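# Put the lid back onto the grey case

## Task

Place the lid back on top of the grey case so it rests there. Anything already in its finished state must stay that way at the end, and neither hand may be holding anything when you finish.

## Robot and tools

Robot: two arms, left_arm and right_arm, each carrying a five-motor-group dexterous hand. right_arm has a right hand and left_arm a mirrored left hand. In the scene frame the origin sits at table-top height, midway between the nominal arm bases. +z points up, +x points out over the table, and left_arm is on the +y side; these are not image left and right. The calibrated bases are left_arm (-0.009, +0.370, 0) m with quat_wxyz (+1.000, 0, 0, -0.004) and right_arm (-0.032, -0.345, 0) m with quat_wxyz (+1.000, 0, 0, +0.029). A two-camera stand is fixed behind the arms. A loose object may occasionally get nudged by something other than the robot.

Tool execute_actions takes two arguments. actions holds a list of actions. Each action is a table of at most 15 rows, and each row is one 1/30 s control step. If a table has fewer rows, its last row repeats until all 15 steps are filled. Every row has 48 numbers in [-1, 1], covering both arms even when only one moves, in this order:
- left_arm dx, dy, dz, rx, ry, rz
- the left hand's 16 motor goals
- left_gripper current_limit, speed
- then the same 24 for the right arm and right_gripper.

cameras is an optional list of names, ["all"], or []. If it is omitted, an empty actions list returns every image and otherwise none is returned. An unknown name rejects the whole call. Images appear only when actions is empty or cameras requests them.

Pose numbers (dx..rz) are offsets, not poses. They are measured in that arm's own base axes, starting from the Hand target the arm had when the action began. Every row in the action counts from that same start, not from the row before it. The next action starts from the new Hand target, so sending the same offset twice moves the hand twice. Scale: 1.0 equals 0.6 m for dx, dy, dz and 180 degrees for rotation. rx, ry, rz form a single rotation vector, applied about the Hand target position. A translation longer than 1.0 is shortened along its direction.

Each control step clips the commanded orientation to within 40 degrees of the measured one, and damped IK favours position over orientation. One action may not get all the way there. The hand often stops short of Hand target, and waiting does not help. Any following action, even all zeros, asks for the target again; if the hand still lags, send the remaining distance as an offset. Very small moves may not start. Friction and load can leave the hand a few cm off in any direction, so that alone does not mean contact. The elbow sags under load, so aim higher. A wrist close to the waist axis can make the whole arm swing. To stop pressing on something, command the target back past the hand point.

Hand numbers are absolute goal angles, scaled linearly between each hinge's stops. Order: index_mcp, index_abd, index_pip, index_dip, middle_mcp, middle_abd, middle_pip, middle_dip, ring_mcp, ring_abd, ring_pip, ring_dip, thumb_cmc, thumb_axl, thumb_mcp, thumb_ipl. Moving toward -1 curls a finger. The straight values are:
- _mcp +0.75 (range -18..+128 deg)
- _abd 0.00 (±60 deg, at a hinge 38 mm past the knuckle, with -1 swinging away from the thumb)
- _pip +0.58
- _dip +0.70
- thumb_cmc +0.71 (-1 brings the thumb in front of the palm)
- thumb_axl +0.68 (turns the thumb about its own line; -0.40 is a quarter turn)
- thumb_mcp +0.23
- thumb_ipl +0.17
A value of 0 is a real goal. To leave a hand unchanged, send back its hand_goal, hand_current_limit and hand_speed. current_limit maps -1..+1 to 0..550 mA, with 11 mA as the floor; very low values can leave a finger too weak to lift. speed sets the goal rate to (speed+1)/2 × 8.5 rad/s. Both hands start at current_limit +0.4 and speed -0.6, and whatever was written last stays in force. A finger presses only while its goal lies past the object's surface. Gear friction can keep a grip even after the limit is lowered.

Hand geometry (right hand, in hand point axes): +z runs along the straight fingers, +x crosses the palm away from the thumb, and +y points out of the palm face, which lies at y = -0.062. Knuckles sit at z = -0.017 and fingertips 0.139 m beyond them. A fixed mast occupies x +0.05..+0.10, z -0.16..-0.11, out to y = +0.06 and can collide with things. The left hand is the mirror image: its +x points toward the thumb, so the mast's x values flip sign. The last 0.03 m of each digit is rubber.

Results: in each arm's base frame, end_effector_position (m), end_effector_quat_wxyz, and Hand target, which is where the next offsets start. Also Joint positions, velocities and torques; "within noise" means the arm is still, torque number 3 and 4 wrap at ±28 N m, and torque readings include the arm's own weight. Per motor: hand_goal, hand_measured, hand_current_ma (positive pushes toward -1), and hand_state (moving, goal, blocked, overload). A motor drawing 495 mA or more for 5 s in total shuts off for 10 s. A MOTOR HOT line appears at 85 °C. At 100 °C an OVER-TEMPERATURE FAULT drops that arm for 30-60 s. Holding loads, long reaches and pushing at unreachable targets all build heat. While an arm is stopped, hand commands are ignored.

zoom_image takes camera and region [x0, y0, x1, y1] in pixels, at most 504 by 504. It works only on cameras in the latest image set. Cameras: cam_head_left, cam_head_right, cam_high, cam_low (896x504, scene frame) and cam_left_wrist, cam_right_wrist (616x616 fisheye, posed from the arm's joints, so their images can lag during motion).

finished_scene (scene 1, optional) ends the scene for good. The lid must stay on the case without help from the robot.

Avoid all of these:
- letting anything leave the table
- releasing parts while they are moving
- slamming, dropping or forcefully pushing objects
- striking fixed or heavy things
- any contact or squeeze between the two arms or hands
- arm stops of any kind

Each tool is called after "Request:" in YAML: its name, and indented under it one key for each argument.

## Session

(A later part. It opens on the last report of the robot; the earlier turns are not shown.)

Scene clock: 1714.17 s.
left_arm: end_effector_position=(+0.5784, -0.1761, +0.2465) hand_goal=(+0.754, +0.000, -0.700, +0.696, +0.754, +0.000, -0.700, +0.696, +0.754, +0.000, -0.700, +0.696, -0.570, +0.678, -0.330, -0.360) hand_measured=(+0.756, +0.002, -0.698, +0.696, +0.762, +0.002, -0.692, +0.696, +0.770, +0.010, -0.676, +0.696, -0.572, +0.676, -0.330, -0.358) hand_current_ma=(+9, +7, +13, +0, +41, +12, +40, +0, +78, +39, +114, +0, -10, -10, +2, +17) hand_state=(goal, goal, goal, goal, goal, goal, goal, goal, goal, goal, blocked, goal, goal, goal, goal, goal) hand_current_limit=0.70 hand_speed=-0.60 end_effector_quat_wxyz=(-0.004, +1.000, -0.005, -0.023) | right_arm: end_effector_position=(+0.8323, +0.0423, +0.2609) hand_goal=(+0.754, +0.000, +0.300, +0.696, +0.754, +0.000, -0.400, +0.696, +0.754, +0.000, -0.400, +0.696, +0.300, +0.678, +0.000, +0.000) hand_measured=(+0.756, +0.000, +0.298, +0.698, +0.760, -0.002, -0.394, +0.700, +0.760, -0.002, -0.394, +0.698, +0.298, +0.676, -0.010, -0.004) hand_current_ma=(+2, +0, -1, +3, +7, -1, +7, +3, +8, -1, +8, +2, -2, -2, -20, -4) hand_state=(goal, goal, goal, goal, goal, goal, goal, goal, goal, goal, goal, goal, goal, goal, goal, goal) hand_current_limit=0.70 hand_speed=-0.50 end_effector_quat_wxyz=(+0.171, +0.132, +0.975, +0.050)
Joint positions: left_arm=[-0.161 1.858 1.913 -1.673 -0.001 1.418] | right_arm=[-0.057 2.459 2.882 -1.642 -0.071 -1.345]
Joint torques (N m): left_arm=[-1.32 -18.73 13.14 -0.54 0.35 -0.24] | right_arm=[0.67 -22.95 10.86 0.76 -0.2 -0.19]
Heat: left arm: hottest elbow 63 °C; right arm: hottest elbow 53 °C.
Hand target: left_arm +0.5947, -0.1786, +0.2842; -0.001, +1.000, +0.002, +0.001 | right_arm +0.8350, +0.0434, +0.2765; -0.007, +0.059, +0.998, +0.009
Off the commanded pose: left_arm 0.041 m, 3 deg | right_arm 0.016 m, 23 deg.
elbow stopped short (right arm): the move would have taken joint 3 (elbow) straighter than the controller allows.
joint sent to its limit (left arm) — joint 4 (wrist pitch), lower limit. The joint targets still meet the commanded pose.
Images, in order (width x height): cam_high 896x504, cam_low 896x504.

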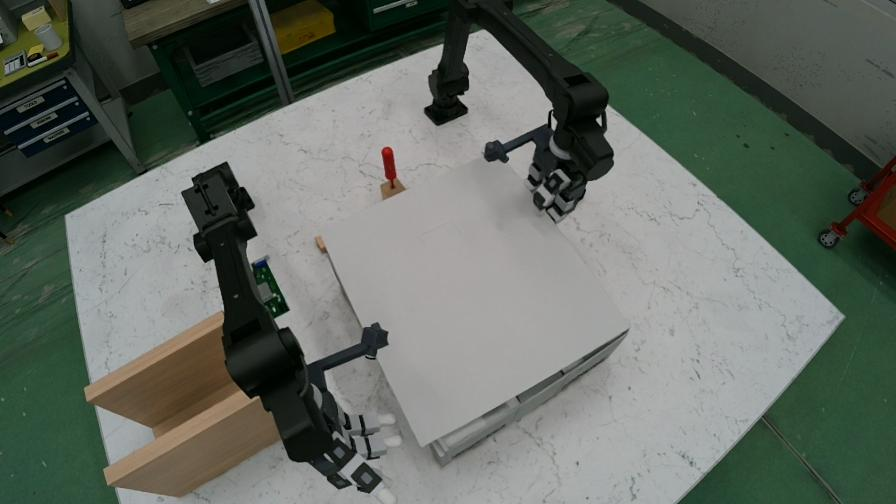

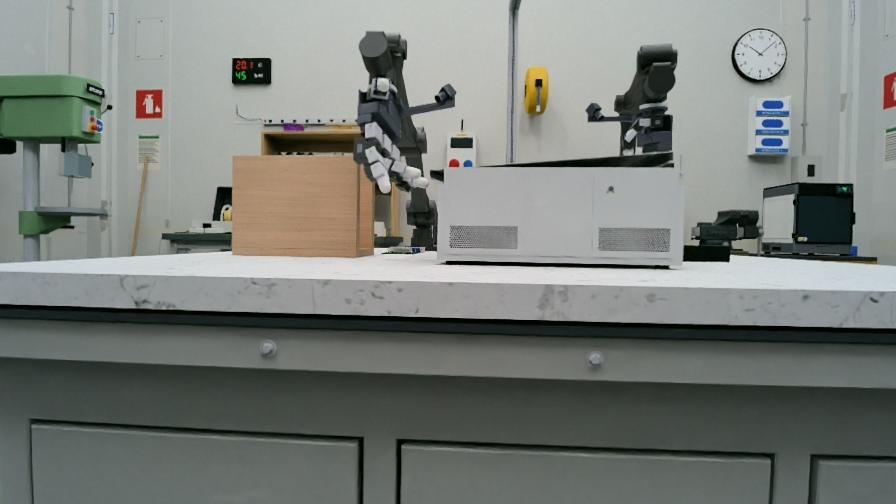

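Request:
execute_actions:
  actions:
    - [[0,0,0,0,0,0,0.754,0,-0.7,0.696,0.754,0,-0.7,0.696,0.754,0,-0.7,0.696,-0.57,0.678,-0.33,-0.36,0.7,-0.6,-0.066,-0.005,-0.02,0,0,-0.008,0.754,0,-0.7,0.696,0.754,0,-0.7,0.696,0.754,0,-0.7,0.696,0.3,0.678,0,0,0.7,-0.5]]
    - [[0,0,0,0,0,0,0.754,0,-0.7,0.696,0.754,0,-0.7,0.696,0.754,0,-0.7,0.696,-0.57,0.678,-0.33,-0.36,0.7,-0.6,-0.066,-0.005,-0.04,0,0,0,0.754,0,-0.7,0.696,0.754,0,-0.7,0.696,0.754,0,-0.7,0.696,0.3,0.678,0,0,0.7,-0.5]]
  cameras: ["cam_low","cam_high","cam_head_left"]

Request:
zoom_image:
  camera: "cam_head_left"
  region: [370, 190, 570, 280]

Request:
zoom_image:
  camera: "cam_high"
  region: [300, 200, 480, 480]

Scene clock: 1749.43 s.
left_arm: end_effector_position=(+0.5784, -0.1761, +0.2465) hand_goal=(+0.754, +0.000, -0.700, +0.696, +0.754, +0.000, -0.700, +0.696, +0.754, +0.000, -0.700, +0.696, -0.570, +0.678, -0.330, -0.360) hand_measured=(+0.756, +0.002, -0.698, +0.696, +0.762, +0.002, -0.692, +0.696, +0.770, +0.010, -0.676, +0.696, -0.572, +0.676, -0.330, -0.358) hand_current_ma=(+9, +7, +13, +0, +41, +12, +40, +0, +78, +39, +114, +0, -10, -10, +2, +17) hand_state=(goal, goal, goal, goal, goal, goal, goal, goal, goal, goal, blocked, goal, goal, goal, goal, goal) hand_current_limit=0.70 hand_speed=-0.60 end_effector_quat_wxyz=(-0.004, +1.000, -0.004, -0.023) | right_arm: end_effector_position=(+0.7634, +0.0454, +0.2172) hand_goal=(+0.754, +0.000, -0.700, +0.696, +0.754, +0.000, -0.700, +0.696, +0.754, +0.000, -0.700, +0.696, +0.300, +0.678, +0.000, +0.000) hand_measured=(+0.756, +0.000, -0.692, +0.698, +0.758, -0.002, -0.694, +0.700, +0.760, -0.002, -0.692, +0.698, +0.298, +0.676, -0.010, -0.002) hand_current_ma=(+2, +0, +9, +3, +5, -1, +8, +3, +6, -1, +8, +2, -1, -2, -18, -4) hand_state=(goal, goal, goal, goal, goal, goal, goal, goal, goal, goal, goal, goal, goal, goal, goal, goal) hand_current_limit=0.70 hand_speed=-0.50 end_effector_quat_wxyz=(+0.064, +0.088, +0.994, +0.024)
Joint positions: left_arm=[-0.161 1.858 1.913 -1.673 -0.001 1.418] | right_arm=[-0.057 2.293 2.517 -1.666 -0.044 -1.447]
Joint torques (N m): left_arm=[-1.26 -18.73 13.08 -0.55 0.35 -0.25] | right_arm=[-0.62 -24.76 7.06 0.02 -0.1 -0.19]
Heat: left arm: hottest elbow 65 °C; right arm: hottest elbow 54 °C.
Hand target: left_arm +0.5947, -0.1786, +0.2842; -0.001, +1.000, +0.002, +0.001 | right_arm +0.7557, +0.0374, +0.2405; -0.007, +0.072, +0.997, +0.009
Off the commanded pose: left_arm 0.041 m, 3 deg | right_arm 0.026 m, 9 deg.
joint sent to its limit (left arm) — joint 4 (wrist pitch), lower limit. The joint targets still meet the commanded pose.
joint sent to its limit (right arm) — joint 4 (wrist pitch), lower limit. The joint targets are off in orientation, not in position.
Images, in order (width x height): cam_head_left 896x504, cam_high 896x504, cam_low 896x504.

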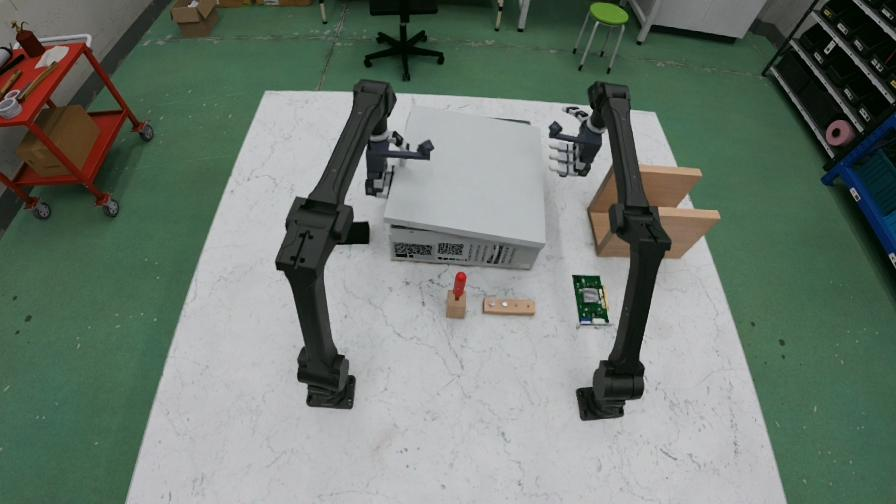

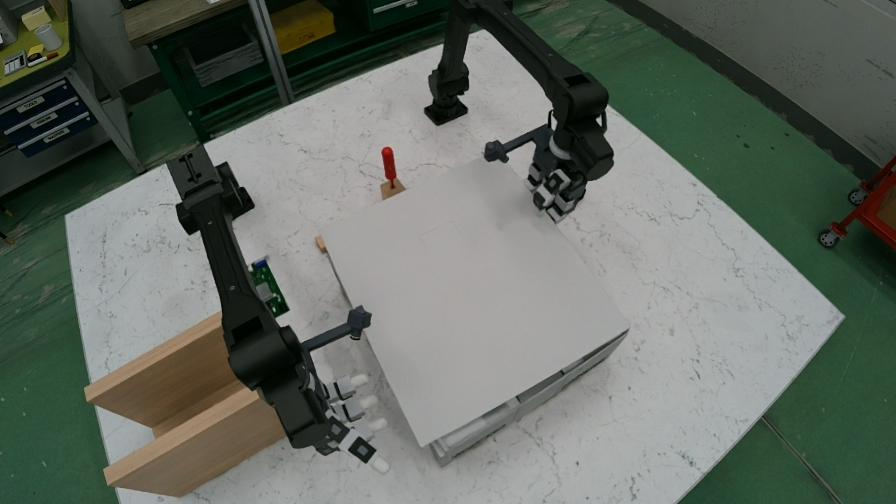

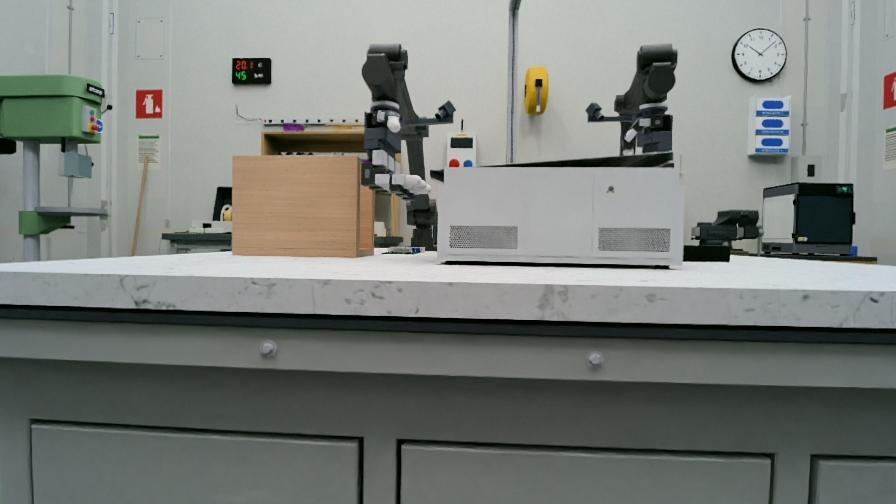

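Scaled by 2.520.

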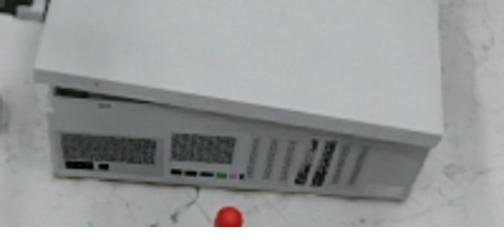

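Scaled by 1.800.

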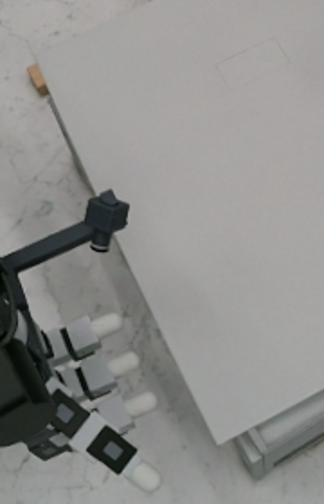

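Request:
execute_actions:
  actions:
    - [[0,0,0,0,0,0,0.754,0,-0.7,0.696,0.754,0,-0.7,0.696,0.754,0,-0.7,0.696,-0.57,0.678,-0.33,-0.36,0.7,-0.6,-0.01,-0.005,-0.055,0,0,0,0.754,0,-0.7,0.696,0.754,0,-0.7,0.696,0.754,0,-0.7,0.696,0.3,0.678,0,0,0.7,-0.5]]
    - [[0,0,0,0,0,0,0.754,0,-0.7,0.696,0.754,0,-0.7,0.696,0.754,0,-0.7,0.696,-0.57,0.678,-0.33,-0.36,0.7,-0.6,0,0.06,0,0,0,0,0.754,0,-0.7,0.696,0.754,0,-0.7,0.696,0.754,0,-0.7,0.696,0.3,0.678,0,0,0.7,-0.5]]
  cameras: ["cam_low","cam_high","cam_right_wrist"]

Request:
zoom_image:
  camera: "cam_low"
  region: [350, 130, 550, 230]

Request:
zoom_image:
  camera: "cam_high"
  region: [300, 300, 480, 480]

Scene clock: 1778.20 s.
left_arm: end_effector_position=(+0.5784, -0.1761, +0.2465) hand_goal=(+0.754, +0.000, -0.700, +0.696, +0.754, +0.000, -0.700, +0.696, +0.754, +0.000, -0.700, +0.696, -0.570, +0.678, -0.330, -0.360) hand_measured=(+0.756, +0.002, -0.698, +0.696, +0.762, +0.002, -0.692, +0.696, +0.770, +0.010, -0.676, +0.696, -0.572, +0.676, -0.330, -0.358) hand_current_ma=(+9, +7, +13, +0, +41, +12, +40, +0, +78, +39, +114, +0, -10, -10, +2, +17) hand_state=(goal, goal, goal, goal, goal, goal, goal, goal, goal, goal, blocked, goal, goal, goal, goal, goal) hand_current_limit=0.70 hand_speed=-0.60 end_effector_quat_wxyz=(-0.004, +1.000, -0.004, -0.023) | right_arm: end_effector_position=(+0.7533, +0.0654, +0.1950) hand_goal=(+0.754, +0.000, -0.700, +0.696, +0.754, +0.000, -0.700, +0.696, +0.754, +0.000, -0.700, +0.696, +0.300, +0.678, +0.000, +0.000) hand_measured=(+0.756, +0.000, -0.692, +0.698, +0.758, -0.002, -0.694, +0.700, +0.760, -0.002, -0.692, +0.698, +0.298, +0.676, -0.010, -0.002) hand_current_ma=(+2, +0, +8, +3, +5, -1, +8, +3, +6, -1, +8, +2, -1, -2, -18, -4) hand_state=(goal, goal, goal, goal, goal, goal, goal, goal, goal, goal, goal, goal, goal, goal, goal, goal) hand_current_limit=0.70 hand_speed=-0.50 end_effector_quat_wxyz=(+0.038, +0.078, +0.996, +0.017)
Joint positions: left_arm=[-0.161 1.858 1.913 -1.673 -0.001 1.418] | right_arm=[-0.028 2.29 2.464 -1.666 -0.031 -1.442]
Joint torques (N m): left_arm=[-1.32 -18.84 13.09 -0.54 0.35 -0.24] | right_arm=[0.5 -23.3 7.04 -0.1 -0.17 0.05]
Heat: left arm: hottest elbow 66 °C; right arm: hottest elbow 50 °C.
Hand target: left_arm +0.5947, -0.1786, +0.2842; -0.001, +1.000, +0.002, +0.001 | right_arm +0.7497, +0.0705, +0.2073; -0.007, +0.072, +0.997, +0.009
Off the commanded pose: left_arm 0.041 m, 3 deg | right_arm 0.014 m, 5 deg.
joint sent to its limit (left arm) — joint 4 (wrist pitch), lower limit. The joint targets still meet the commanded pose.
joint sent to its limit (right arm) — joint 4 (wrist pitch), lower limit. The joint targets are off in orientation, not in position.
camera_calibration:
cam_right_wrist: T_world_to_cam=[[0.851586, 0.50871, 0.12655, -0.67138], [0.242223, -0.595945, 0.765622, -0.346839], [0.464897, -0.62134, -0.63072, -0.058877], [0, 0, 0, 1]] pos_world=[0.683122, 0.0982582, 0.313376]
Images, in order (width x height): cam_high 896x504, cam_low 896x504, cam_right_wrist 616x616.

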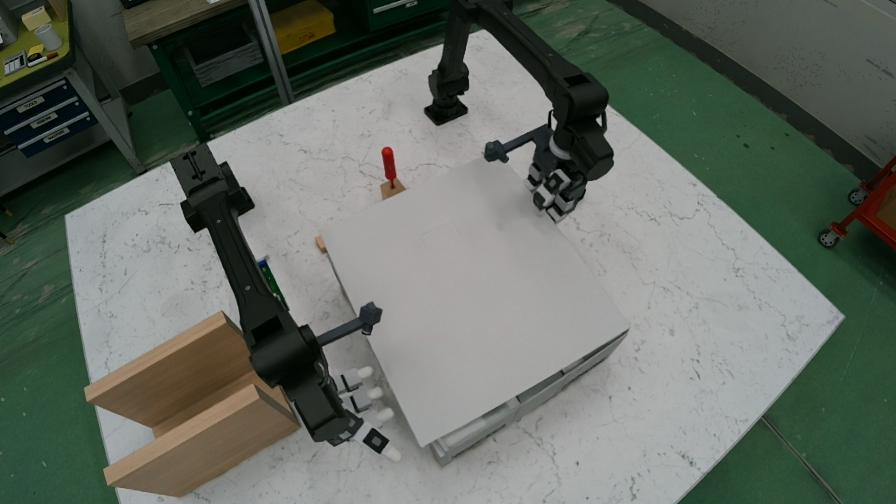

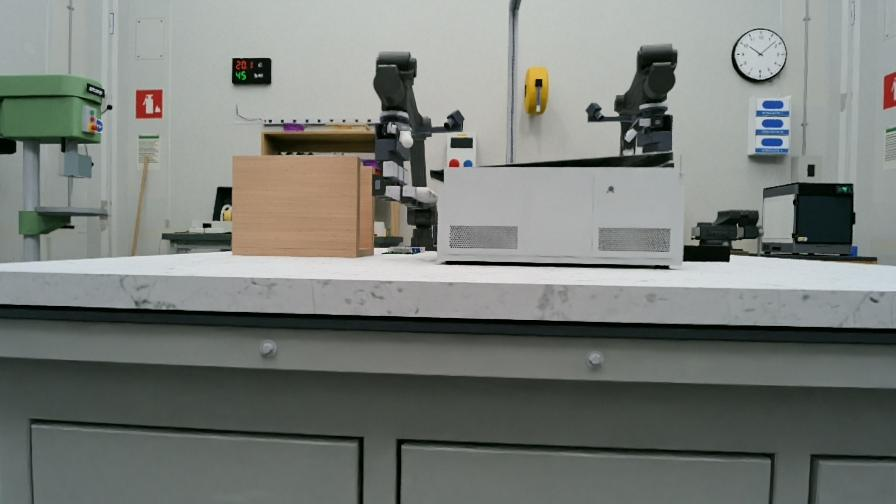

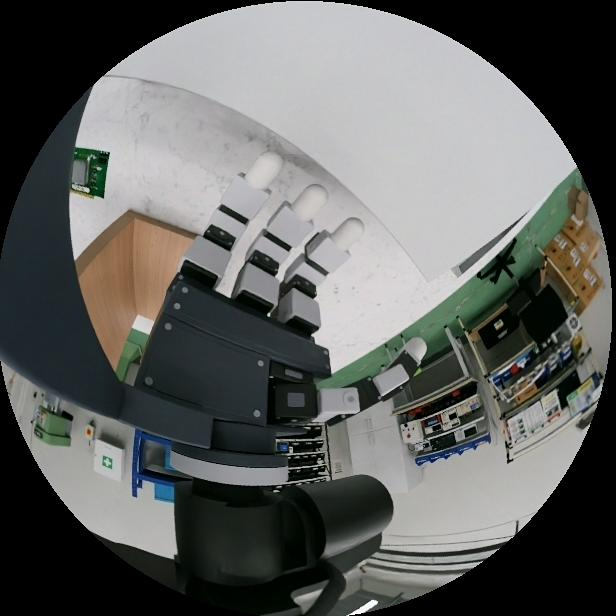

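Scaled by 2.520.

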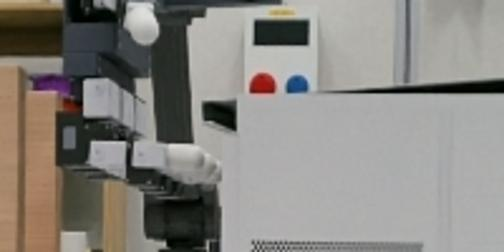

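Scaled by 2.800.

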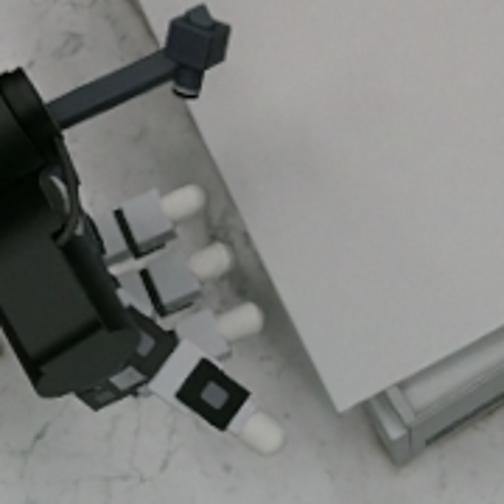

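Request:
execute_actions:
  actions:
    - [[0,0,0,0,0,0,0.754,0,-0.7,0.696,0.754,0,-0.7,0.696,0.754,0,-0.7,0.696,-0.57,0.678,-0.33,-0.36,0.7,-0.6,0,0,-0.022,0,0,0,0.754,0,-0.7,0.696,0.754,0,-0.7,0.696,0.754,0,-0.7,0.696,0.3,0.678,0,0,0.7,-0.5]]
    - [[0,0,0,0,0,0,0.754,0,-0.7,0.696,0.754,0,-0.7,0.696,0.754,0,-0.7,0.696,-0.57,0.678,-0.33,-0.36,0.7,-0.6,0,0.045,0,0,0,0,0.754,0,-0.7,0.696,0.754,0,-0.7,0.696,0.754,0,-0.7,0.696,0.3,0.678,0,0,0.7,-0.5]]
  cameras: ["cam_low","cam_high"]

Request:
zoom_image:
  camera: "cam_low"
  region: [350, 130, 550, 230]

Request:
zoom_image:
  camera: "cam_high"
  region: [300, 300, 480, 480]

Scene clock: 1788.90 s.
left_arm: end_effector_position=(+0.5784, -0.1761, +0.2465) hand_goal=(+0.754, +0.000, -0.700, +0.696, +0.754, +0.000, -0.700, +0.696, +0.754, +0.000, -0.700, +0.696, -0.570, +0.678, -0.330, -0.360) hand_measured=(+0.756, +0.002, -0.698, +0.696, +0.762, +0.002, -0.692, +0.696, +0.770, +0.010, -0.676, +0.696, -0.572, +0.676, -0.330, -0.358) hand_current_ma=(+9, +7, +13, +0, +41, +12, +40, +0, +78, +39, +114, +0, -10, -10, +2, +17) hand_state=(goal, goal, goal, goal, goal, goal, goal, goal, goal, goal, blocked, goal, goal, goal, goal, goal) hand_current_limit=0.70 hand_speed=-0.60 end_effector_quat_wxyz=(-0.004, +1.000, -0.004, -0.023) | right_arm: end_effector_position=(+0.7524, +0.0905, +0.1927) hand_goal=(+0.754, +0.000, -0.700, +0.696, +0.754, +0.000, -0.700, +0.696, +0.754, +0.000, -0.700, +0.696, +0.300, +0.678, +0.000, +0.000) hand_measured=(+0.756, +0.000, -0.692, +0.698, +0.758, -0.002, -0.694, +0.700, +0.760, +0.000, -0.700, +0.694, +0.298, +0.676, -0.010, -0.002) hand_current_ma=(+1, +0, +8, +3, +3, -1, +8, +3, +6, +0, +0, -1, -1, -2, -18, -4) hand_state=(goal, goal, goal, goal, goal, goal, goal, goal, goal, goal, goal, goal, goal, goal, goal, goal) hand_current_limit=0.70 hand_speed=-0.50 end_effector_quat_wxyz=(+0.036, +0.077, +0.996, +0.016)
Joint positions: left_arm=[-0.161 1.858 1.913 -1.673 -0.001 1.418] | right_arm=[0.009 2.29 2.459 -1.666 -0.025 -1.408]
Joint torques (N m): left_arm=[-1.32 -18.84 13.09 -0.53 0.35 -0.24] | right_arm=[0.79 -21.77 7.19 -0.16 -0.33 0.04]
Heat: left arm: hottest elbow 66 °C; right arm: hottest shoulder 50 °C.
Hand target: left_arm +0.5947, -0.1786, +0.2842; -0.001, +1.000, +0.002, +0.001 | right_arm +0.7497, +0.0975, +0.1942; -0.007, +0.072, +0.997, +0.009
Off the commanded pose: left_arm 0.041 m, 3 deg | right_arm 0.008 m, 5 deg.
joint sent to its limit (left arm) — joint 4 (wrist pitch), lower limit. The joint targets still meet the commanded pose.
joint sent to its limit (right arm) — joint 4 (wrist pitch), lower limit. The joint targets are off in orientation, not in position.
Images, in order (width x height): cam_high 896x504, cam_low 896x504.

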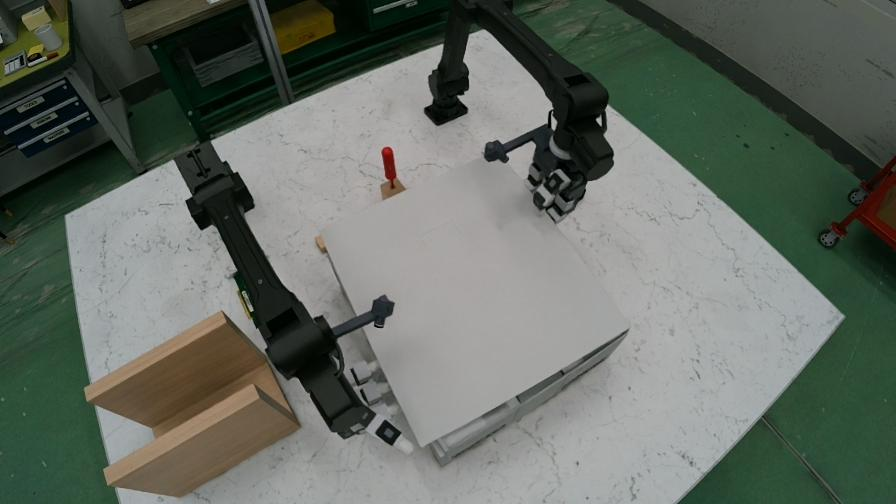

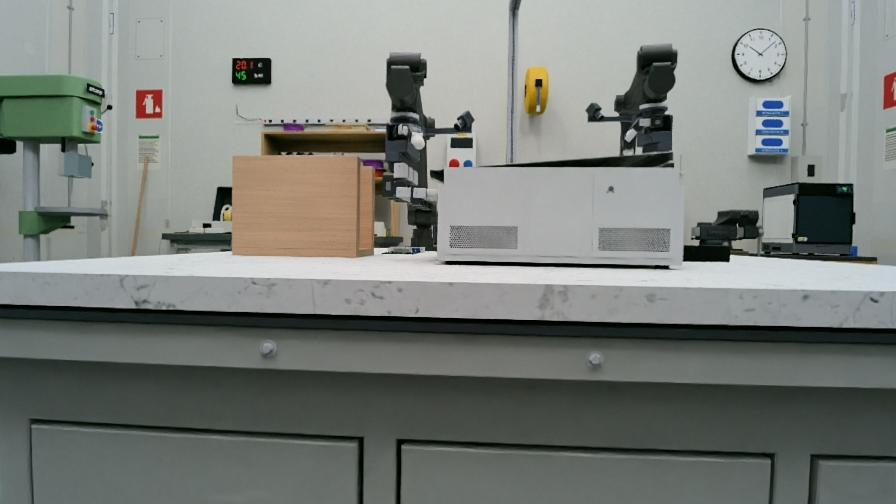

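Scaled by 2.520.

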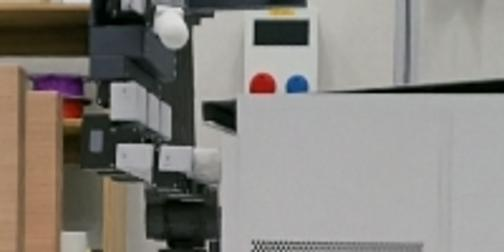

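Scaled by 2.800.

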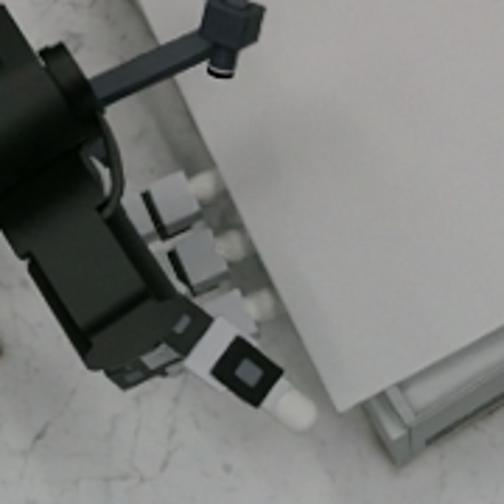

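Request:
execute_actions:
  actions:
    - [[0,0,0,0,0,0,0.754,0,-0.7,0.696,0.754,0,-0.7,0.696,0.754,0,-0.7,0.696,-0.57,0.678,-0.33,-0.36,0.7,-0.6,0,0.02,0.02,0,0,0,0.754,0,-0.7,0.696,0.754,0,-0.7,0.696,0.754,0,-0.7,0.696,0.3,0.678,0,0,0.7,-0.5]]
    - [[0,0,0,0,0,0,0.754,0,-0.7,0.696,0.754,0,-0.7,0.696,0.754,0,-0.7,0.696,-0.57,0.678,-0.33,-0.36,0.7,-0.6,0,0.02,0.03,0,0,0,0.754,0,-0.7,0.696,0.754,0,-0.7,0.696,0.754,0,-0.7,0.696,0.3,0.678,0,0,0.7,-0.5]]
  cameras: ["cam_low","cam_high"]

Request:
zoom_image:
  camera: "cam_low"
  region: [350, 130, 550, 230]

Request:
zoom_image:
  camera: "cam_high"
  region: [300, 300, 480, 480]

Scene clock: 1802.53 s.
left_arm: end_effector_position=(+0.5784, -0.1761, +0.2465) hand_goal=(+0.754, +0.000, -0.700, +0.696, +0.754, +0.000, -0.700, +0.696, +0.754, +0.000, -0.700, +0.696, -0.570, +0.678, -0.330, -0.360) hand_measured=(+0.756, +0.002, -0.698, +0.696, +0.762, +0.002, -0.692, +0.696, +0.770, +0.010, -0.676, +0.696, -0.572, +0.676, -0.330, -0.358) hand_current_ma=(+9, +7, +13, +0, +41, +12, +40, +0, +78, +39, +114, +0, -10, -10, +2, +17) hand_state=(goal, goal, goal, goal, goal, goal, goal, goal, goal, goal, blocked, goal, goal, goal, goal, goal) hand_current_limit=0.70 hand_speed=-0.60 end_effector_quat_wxyz=(-0.004, +1.000, -0.004, -0.023) | right_arm: end_effector_position=(+0.7525, +0.0928, +0.1945) hand_goal=(+0.754, +0.000, -0.700, +0.696, +0.754, +0.000, -0.700, +0.696, +0.754, +0.000, -0.700, +0.696, +0.300, +0.678, +0.000, +0.000) hand_measured=(+0.756, +0.000, -0.692, +0.698, +0.758, -0.002, -0.694, +0.700, +0.776, +0.000, -0.702, +0.694, +0.298, +0.676, -0.010, -0.002) hand_current_ma=(+1, +0, +8, +3, +3, -1, +8, +3, +41, +0, -1, -1, -1, -2, -18, -4) hand_state=(goal, goal, goal, goal, goal, goal, goal, goal, blocked, goal, goal, goal, goal, goal, goal, goal) hand_current_limit=0.70 hand_speed=-0.50 end_effector_quat_wxyz=(+0.035, +0.086, +0.996, +0.014)
Joint positions: left_arm=[-0.161 1.858 1.913 -1.673 -0.001 1.418] | right_arm=[0.014 2.287 2.459 -1.671 -0.022 -1.384]
Joint torques (N m): left_arm=[-1.32 -18.78 13.08 -0.53 0.35 -0.24] | right_arm=[2.73 -24.53 7.99 0.08 -0.62 0.19]
Heat: left arm: hottest elbow 66 °C; right arm: hottest shoulder 50 °C.
Hand target: left_arm +0.5947, -0.1786, +0.2842; -0.001, +1.000, +0.002, +0.001 | right_arm +0.7497, +0.1213, +0.2244; -0.007, +0.072, +0.997, +0.009
Off the commanded pose: left_arm 0.041 m, 3 deg | right_arm 0.041 m, 5 deg.
joint sent to its limit (left arm) — joint 4 (wrist pitch), lower limit. The joint targets still meet the commanded pose.
joint sent to its limit (right arm) — joint 4 (wrist pitch), lower limit. The joint targets are off in orientation, not in position.
Images, in order (width x height): cam_high 896x504, cam_low 896x504.

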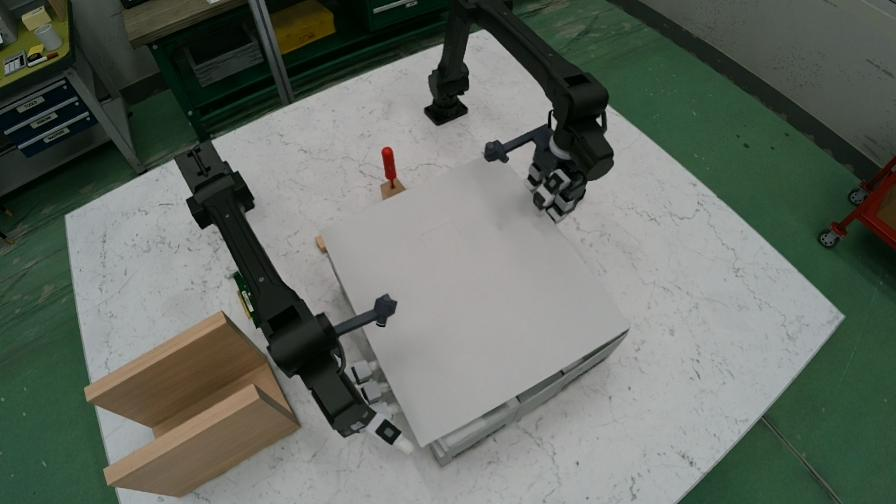

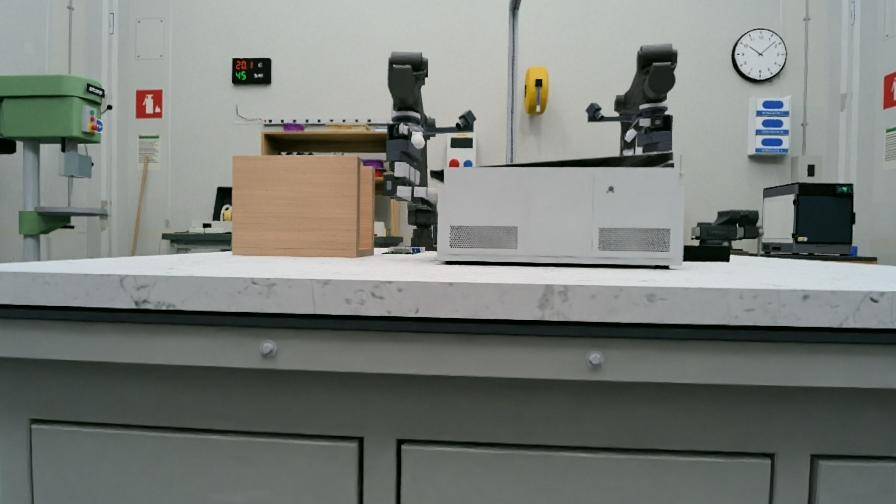

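Scaled by 2.520.

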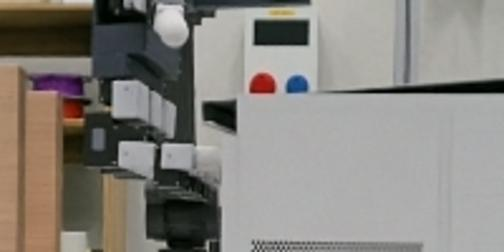

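Scaled by 2.800.

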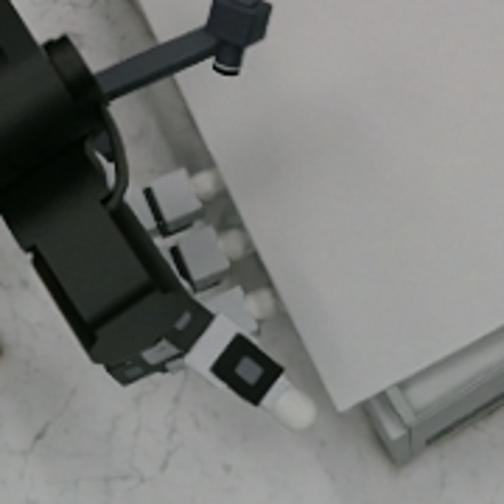

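Request:
execute_actions:
  actions:
    - [[0,0,0,0,0,0,0.754,0,-0.7,0.696,0.754,0,-0.7,0.696,0.754,0,-0.7,0.696,-0.57,0.678,-0.33,-0.36,0.7,-0.6,0,-0.015,0.035,0,0,0,0.754,0,-0.7,0.696,0.754,0,-0.7,0.696,0.754,0,-0.7,0.696,0.3,0.678,0,0,0.7,-0.5]]
  cameras: ["cam_low","cam_high"]

Request:
zoom_image:
  camera: "cam_low"
  region: [350, 130, 550, 230]

Request:
zoom_image:
  camera: "cam_high"
  region: [300, 300, 480, 480]

Scene clock: 1810.43 s.
left_arm: end_effector_position=(+0.5784, -0.1761, +0.2465) hand_goal=(+0.754, +0.000, -0.700, +0.696, +0.754, +0.000, -0.700, +0.696, +0.754, +0.000, -0.700, +0.696, -0.570, +0.678, -0.330, -0.360) hand_measured=(+0.756, +0.002, -0.698, +0.696, +0.762, +0.002, -0.692, +0.696, +0.770, +0.010, -0.676, +0.696, -0.572, +0.676, -0.330, -0.358) hand_current_ma=(+9, +7, +13, +0, +41, +12, +40, +0, +78, +39, +114, +0, -10, -10, +2, +17) hand_state=(goal, goal, goal, goal, goal, goal, goal, goal, goal, goal, blocked, goal, goal, goal, goal, goal) hand_current_limit=0.70 hand_speed=-0.60 end_effector_quat_wxyz=(-0.004, +1.000, -0.004, -0.023) | right_arm: end_effector_position=(+0.7516, +0.0929, +0.2058) hand_goal=(+0.754, +0.000, -0.700, +0.696, +0.754, +0.000, -0.700, +0.696, +0.754, +0.000, -0.700, +0.696, +0.300, +0.678, +0.000, +0.000) hand_measured=(+0.756, +0.000, -0.692, +0.698, +0.758, -0.002, -0.694, +0.700, +0.782, +0.000, -0.684, +0.702, +0.298, +0.676, -0.010, -0.002) hand_current_ma=(+1, +0, +8, +3, +3, -1, +8, +3, +60, +0, +25, +8, -1, -2, -18, -4) hand_state=(goal, goal, goal, goal, goal, goal, goal, goal, blocked, goal, goal, goal, goal, goal, goal, goal) hand_current_limit=0.70 hand_speed=-0.50 end_effector_quat_wxyz=(+0.042, +0.087, +0.995, +0.016)
Joint positions: left_arm=[-0.161 1.858 1.913 -1.673 -0.001 1.418] | right_arm=[0.014 2.272 2.459 -1.671 -0.023 -1.381]
Joint torques (N m): left_arm=[-1.32 -18.78 13.08 -0.53 0.34 -0.24] | right_arm=[1.9 -24.59 8.76 -0.03 -0.76 0.09]
Heat: left arm: hottest elbow 67 °C; right arm: hottest shoulder 50 °C.
Hand target: left_arm +0.5947, -0.1786, +0.2842; -0.001, +1.000, +0.002, +0.001 | right_arm +0.7497, +0.1123, +0.2453; -0.007, +0.072, +0.997, +0.009
Off the commanded pose: left_arm 0.041 m, 3 deg | right_arm 0.044 m, 6 deg.
joint sent to its limit (left arm) — joint 4 (wrist pitch), lower limit. The joint targets still meet the commanded pose.
joint sent to its limit (right arm) — joint 4 (wrist pitch), lower limit. The joint targets are off in orientation, not in position.
Images, in order (width x height): cam_high 896x504, cam_low 896x504.

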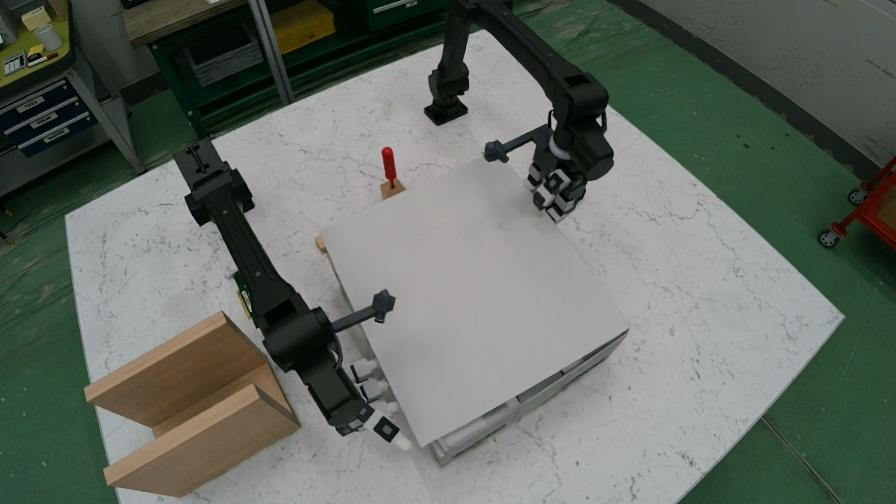

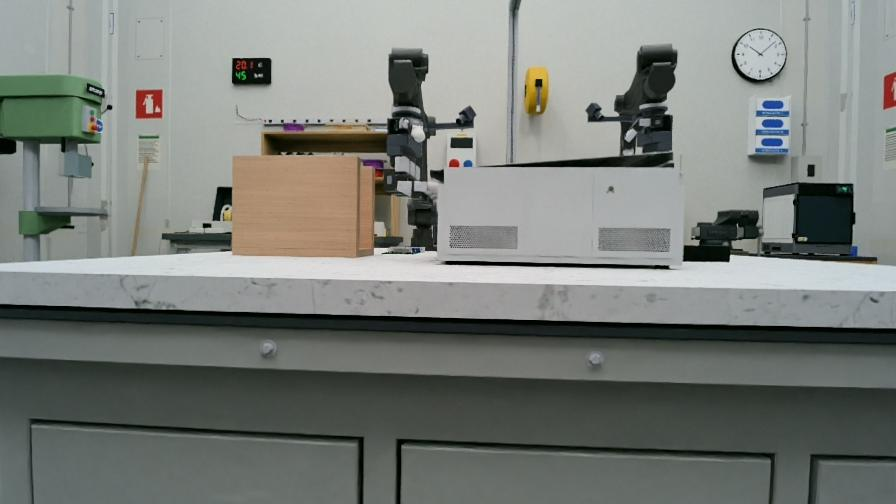

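Scaled by 2.520.

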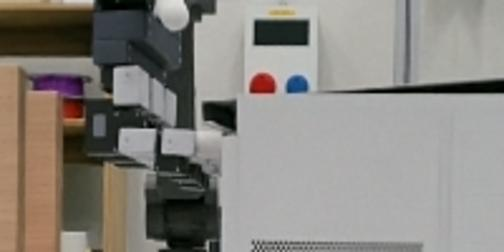

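Scaled by 2.800.

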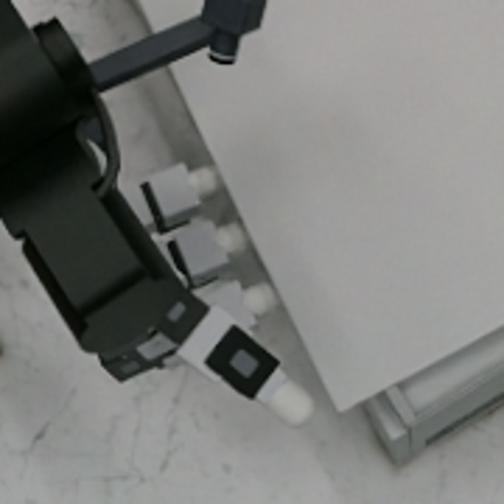

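Request:
execute_actions:
  actions:
    - [[-0.012,0.02,0,0,0,0.0145,0.754,0,-0.7,0.696,0.754,0,-0.7,0.696,0.754,0,-0.7,0.696,-0.57,0.678,-0.33,-0.36,0.7,-0.6,0.01,0.04,-0.012,0,0,0,0.754,0,-0.7,0.696,0.754,0,-0.7,0.696,0.754,0,-0.7,0.696,0.3,0.678,0,0,0.7,-0.5]]
  cameras: ["cam_low","cam_high","cam_head_left"]

Request:
zoom_image:
  camera: "cam_low"
  region: [350, 130, 700, 230]

Request:
zoom_image:
  camera: "cam_high"
  region: [300, 300, 480, 480]

Request:
zoom_image:
  camera: "cam_head_left"
  region: [370, 190, 570, 280]

Scene clock: 1838.00 s.
left_arm: end_effector_position=(+0.5815, -0.1730, +0.2464) hand_goal=(+0.754, +0.000, -0.700, +0.696, +0.754, +0.000, -0.700, +0.696, +0.754, +0.000, -0.700, +0.696, -0.570, +0.678, -0.330, -0.360) hand_measured=(+0.754, +0.002, -0.698, +0.696, +0.760, +0.002, -0.692, +0.696, +0.770, +0.010, -0.676, +0.696, -0.572, +0.676, -0.330, -0.358) hand_current_ma=(+1, +7, +12, +0, +26, +12, +38, +0, +85, +39, +114, +0, -10, -10, +2, +17) hand_state=(goal, goal, goal, goal, goal, goal, goal, goal, goal, goal, blocked, goal, goal, goal, goal, goal) hand_current_limit=0.70 hand_speed=-0.60 end_effector_quat_wxyz=(-0.004, +1.000, +0.012, -0.023) | right_arm: end_effector_position=(+0.7518, +0.0946, +0.2052) hand_goal=(+0.754, +0.000, -0.700, +0.696, +0.754, +0.000, -0.700, +0.696, +0.754, +0.000, -0.700, +0.696, +0.300, +0.678, +0.000, +0.000) hand_measured=(+0.756, +0.000, -0.692, +0.698, +0.758, -0.002, -0.694, +0.700, +0.792, +0.000, -0.694, +0.698, +0.298, +0.676, -0.010, -0.002) hand_current_ma=(+1, +0, +8, +3, +3, -1, +8, +3, +90, +0, +6, +1, -1, -2, -18, -4) hand_state=(goal, goal, goal, goal, goal, goal, goal, goal, blocked, goal, goal, goal, goal, goal, goal, goal) hand_current_limit=0.70 hand_speed=-0.50 end_effector_quat_wxyz=(+0.042, +0.090, +0.995, +0.012)
Joint positions: left_arm=[-0.157 1.858 1.913 -1.673 -0.001 1.39] | right_arm=[0.018 2.272 2.459 -1.672 -0.015 -1.371]
Joint torques (N m): left_arm=[-0.62 -21.07 10.52 -0.54 0.27 -0.24] | right_arm=[3.84 -22.77 10.18 0.21 -1.02 0.29]
Heat: left arm: hottest elbow 67 °C; right arm: hottest shoulder 53 °C.
Hand target: left_arm +0.5875, -0.1665, +0.2842; -0.001, +1.000, +0.025, +0.001 | right_arm +0.7557, +0.1365, +0.2381; -0.007, +0.072, +0.997, +0.009
Off the commanded pose: left_arm 0.039 m, 3 deg | right_arm 0.053 m, 6 deg.
joint sent to its limit (left arm) — joint 4 (wrist pitch), lower limit. The joint targets still meet the commanded pose.
joint sent to its limit (right arm) — joint 4 (wrist pitch), lower limit. The joint targets are off in position and orientation.
Images, in order (width x height): cam_head_left 896x504, cam_high 896x504, cam_low 896x504.

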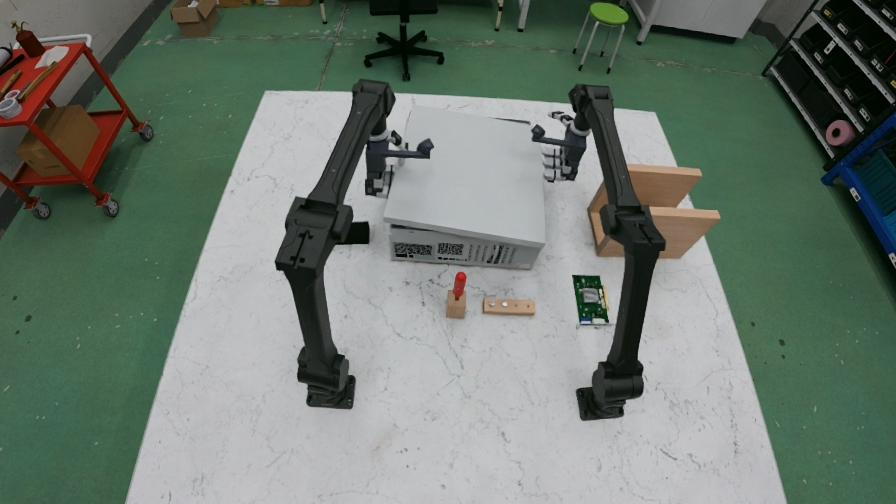

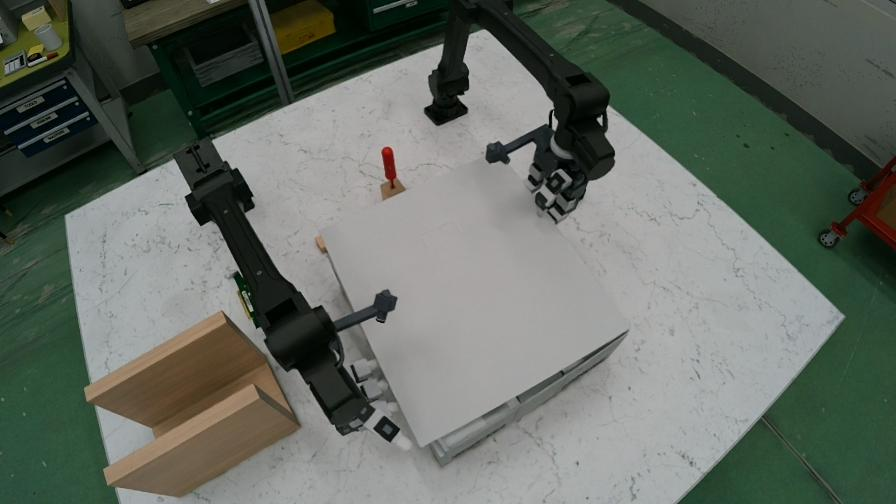

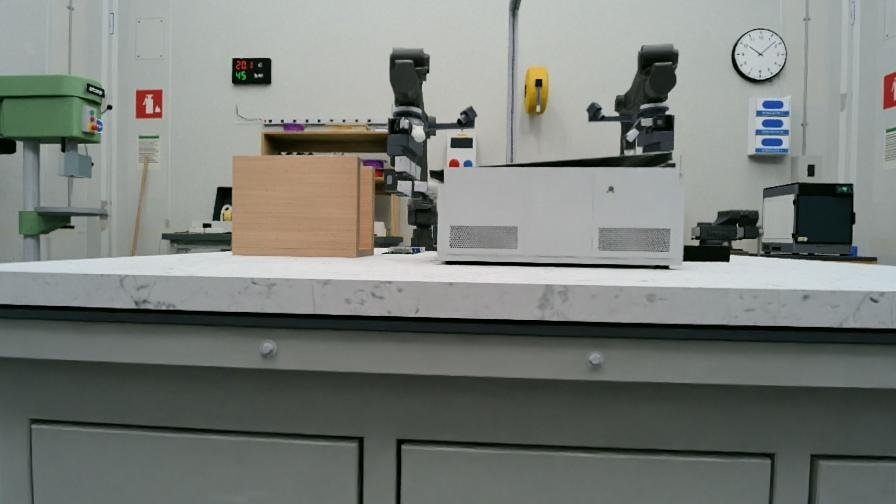

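Scaled by 1.440.

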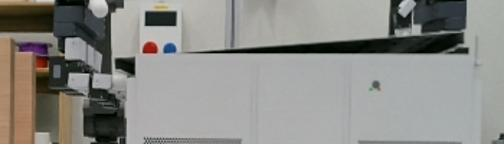

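Scaled by 2.800.

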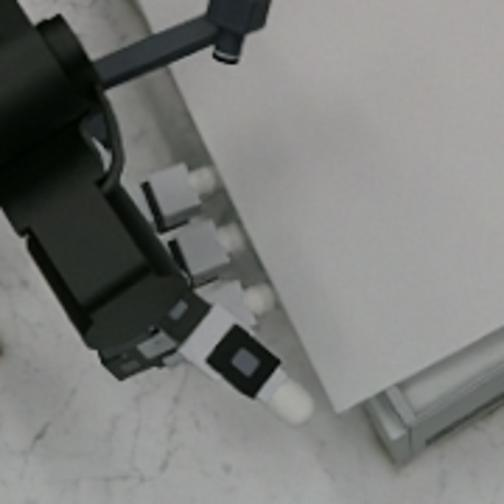

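Scaled by 2.520.

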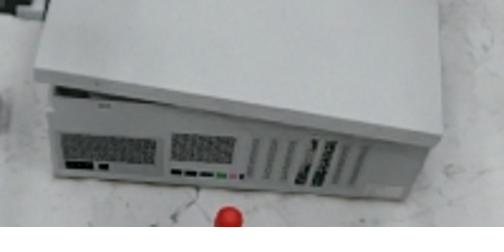

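Request:
execute_actions:
  actions: []
  cameras: ["cam_right_wrist","cam_left_wrist"]

Request:
zoom_image:
  camera: "cam_right_wrist"
  region: [180, 100, 480, 350]

Request:
zoom_image:
  camera: "cam_left_wrist"
  region: [200, 150, 500, 400]

Scene clock: 1843.23 s.
left_arm: end_effector_position=(+0.5815, -0.1730, +0.2464) hand_goal=(+0.754, +0.000, -0.700, +0.696, +0.754, +0.000, -0.700, +0.696, +0.754, +0.000, -0.700, +0.696, -0.570, +0.678, -0.330, -0.360) hand_measured=(+0.754, +0.002, -0.698, +0.696, +0.760, +0.002, -0.692, +0.696, +0.770, +0.010, -0.676, +0.696, -0.572, +0.676, -0.330, -0.358) hand_current_ma=(+1, +7, +12, +0, +26, +12, +38, +0, +85, +39, +114, +0, -10, -10, +2, +17) hand_state=(goal, goal, goal, goal, goal, goal, goal, goal, goal, goal, blocked, goal, goal, goal, goal, goal) hand_current_limit=0.70 hand_speed=-0.60 end_effector_quat_wxyz=(-0.004, +1.000, +0.012, -0.023) | right_arm: end_effector_position=(+0.7518, +0.0946, +0.2052) hand_goal=(+0.754, +0.000, -0.700, +0.696, +0.754, +0.000, -0.700, +0.696, +0.754, +0.000, -0.700, +0.696, +0.300, +0.678, +0.000, +0.000) hand_measured=(+0.756, +0.000, -0.692, +0.698, +0.758, -0.002, -0.694, +0.700, +0.792, +0.000, -0.694, +0.698, +0.298, +0.676, -0.010, -0.002) hand_current_ma=(+1, +0, +8, +3, +3, -1, +8, +3, +90, +0, +6, +1, -1, -2, -18, -4) hand_state=(goal, goal, goal, goal, goal, goal, goal, goal, blocked, goal, goal, goal, goal, goal, goal, goal) hand_current_limit=0.70 hand_speed=-0.50 end_effector_quat_wxyz=(+0.042, +0.090, +0.995, +0.012)
Joint positions: left_arm=[-0.157 1.858 1.913 -1.673 -0.001 1.39] | right_arm=[0.018 2.272 2.459 -1.672 -0.015 -1.371]
Joint velocities: within noise
Joint torques (N m): left_arm=[-0.5 -21.07 10.52 -0.53 0.26 -0.26] | right_arm=[4.31 -23.12 10.36 0.2 -1 0.29]
Heat: left arm: hottest elbow 66 °C; right arm: hottest shoulder 53 °C.
Hand target: left_arm +0.5875, -0.1665, +0.2842; -0.001, +1.000, +0.025, +0.001 | right_arm +0.7557, +0.1365, +0.2381; -0.007, +0.072, +0.997, +0.009
Off the commanded pose: left_arm 0.039 m, 3 deg | right_arm 0.053 m, 6 deg.
camera_calibration:
cam_left_wrist: T_world_to_cam=[[-0.771884, 0.634036, 0.046831, 0.515584], [0.487264, 0.542669, 0.684166, -0.394835], [0.408372, 0.550916, -0.727821, 0.165137], [0, 0, 0, 1]] pos_world=[0.522923, -0.203611, 0.366177]
cam_right_wrist: T_world_to_cam=[[0.86388, 0.48742, 0.127017, -0.693605], [0.222048, -0.594865, 0.772548, -0.323242], [0.452113, -0.639185, -0.622122, -0.0240534], [0, 0, 0, 1]] pos_world=[0.681842, 0.130418, 0.322855]
Images, in order (width x height): cam_left_wrist 616x616, cam_right_wrist 616x616.

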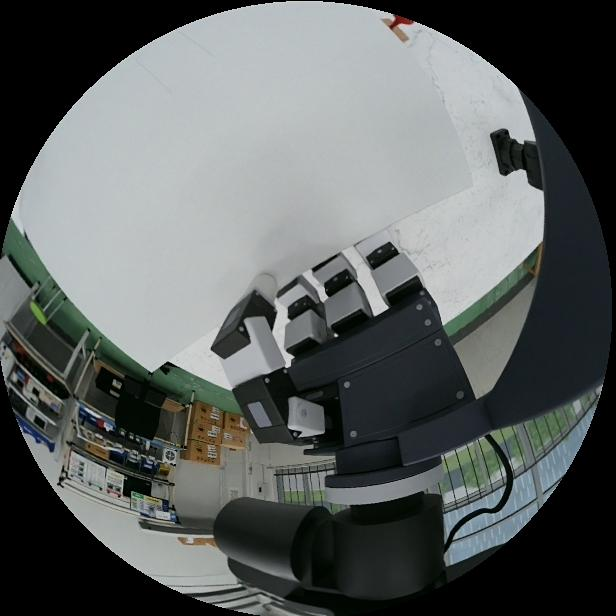

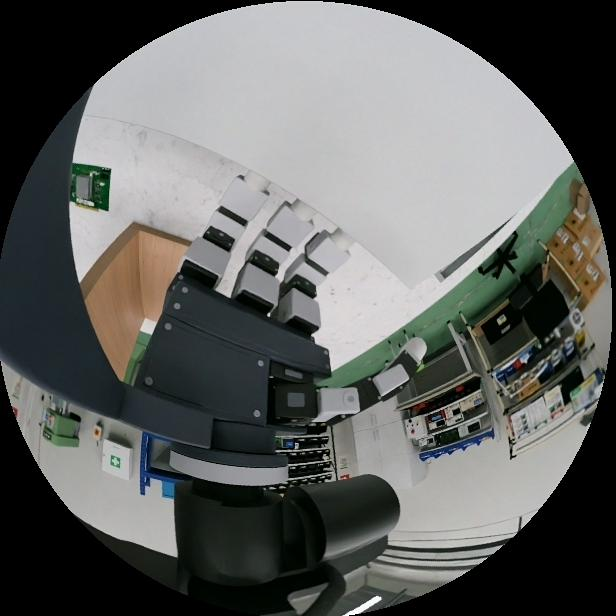

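Scaled by 1.680 from the camera's 616x616 image, which has a finer 880x880 frame.

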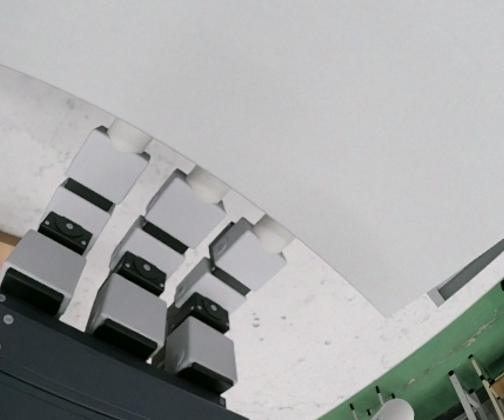

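Scaled by 1.680 from the camera's 616x616 image, which has a finer 880x880 frame.

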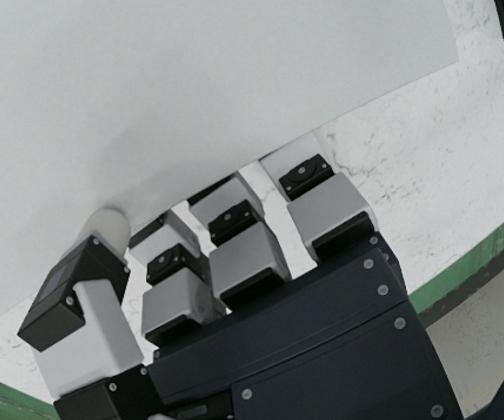

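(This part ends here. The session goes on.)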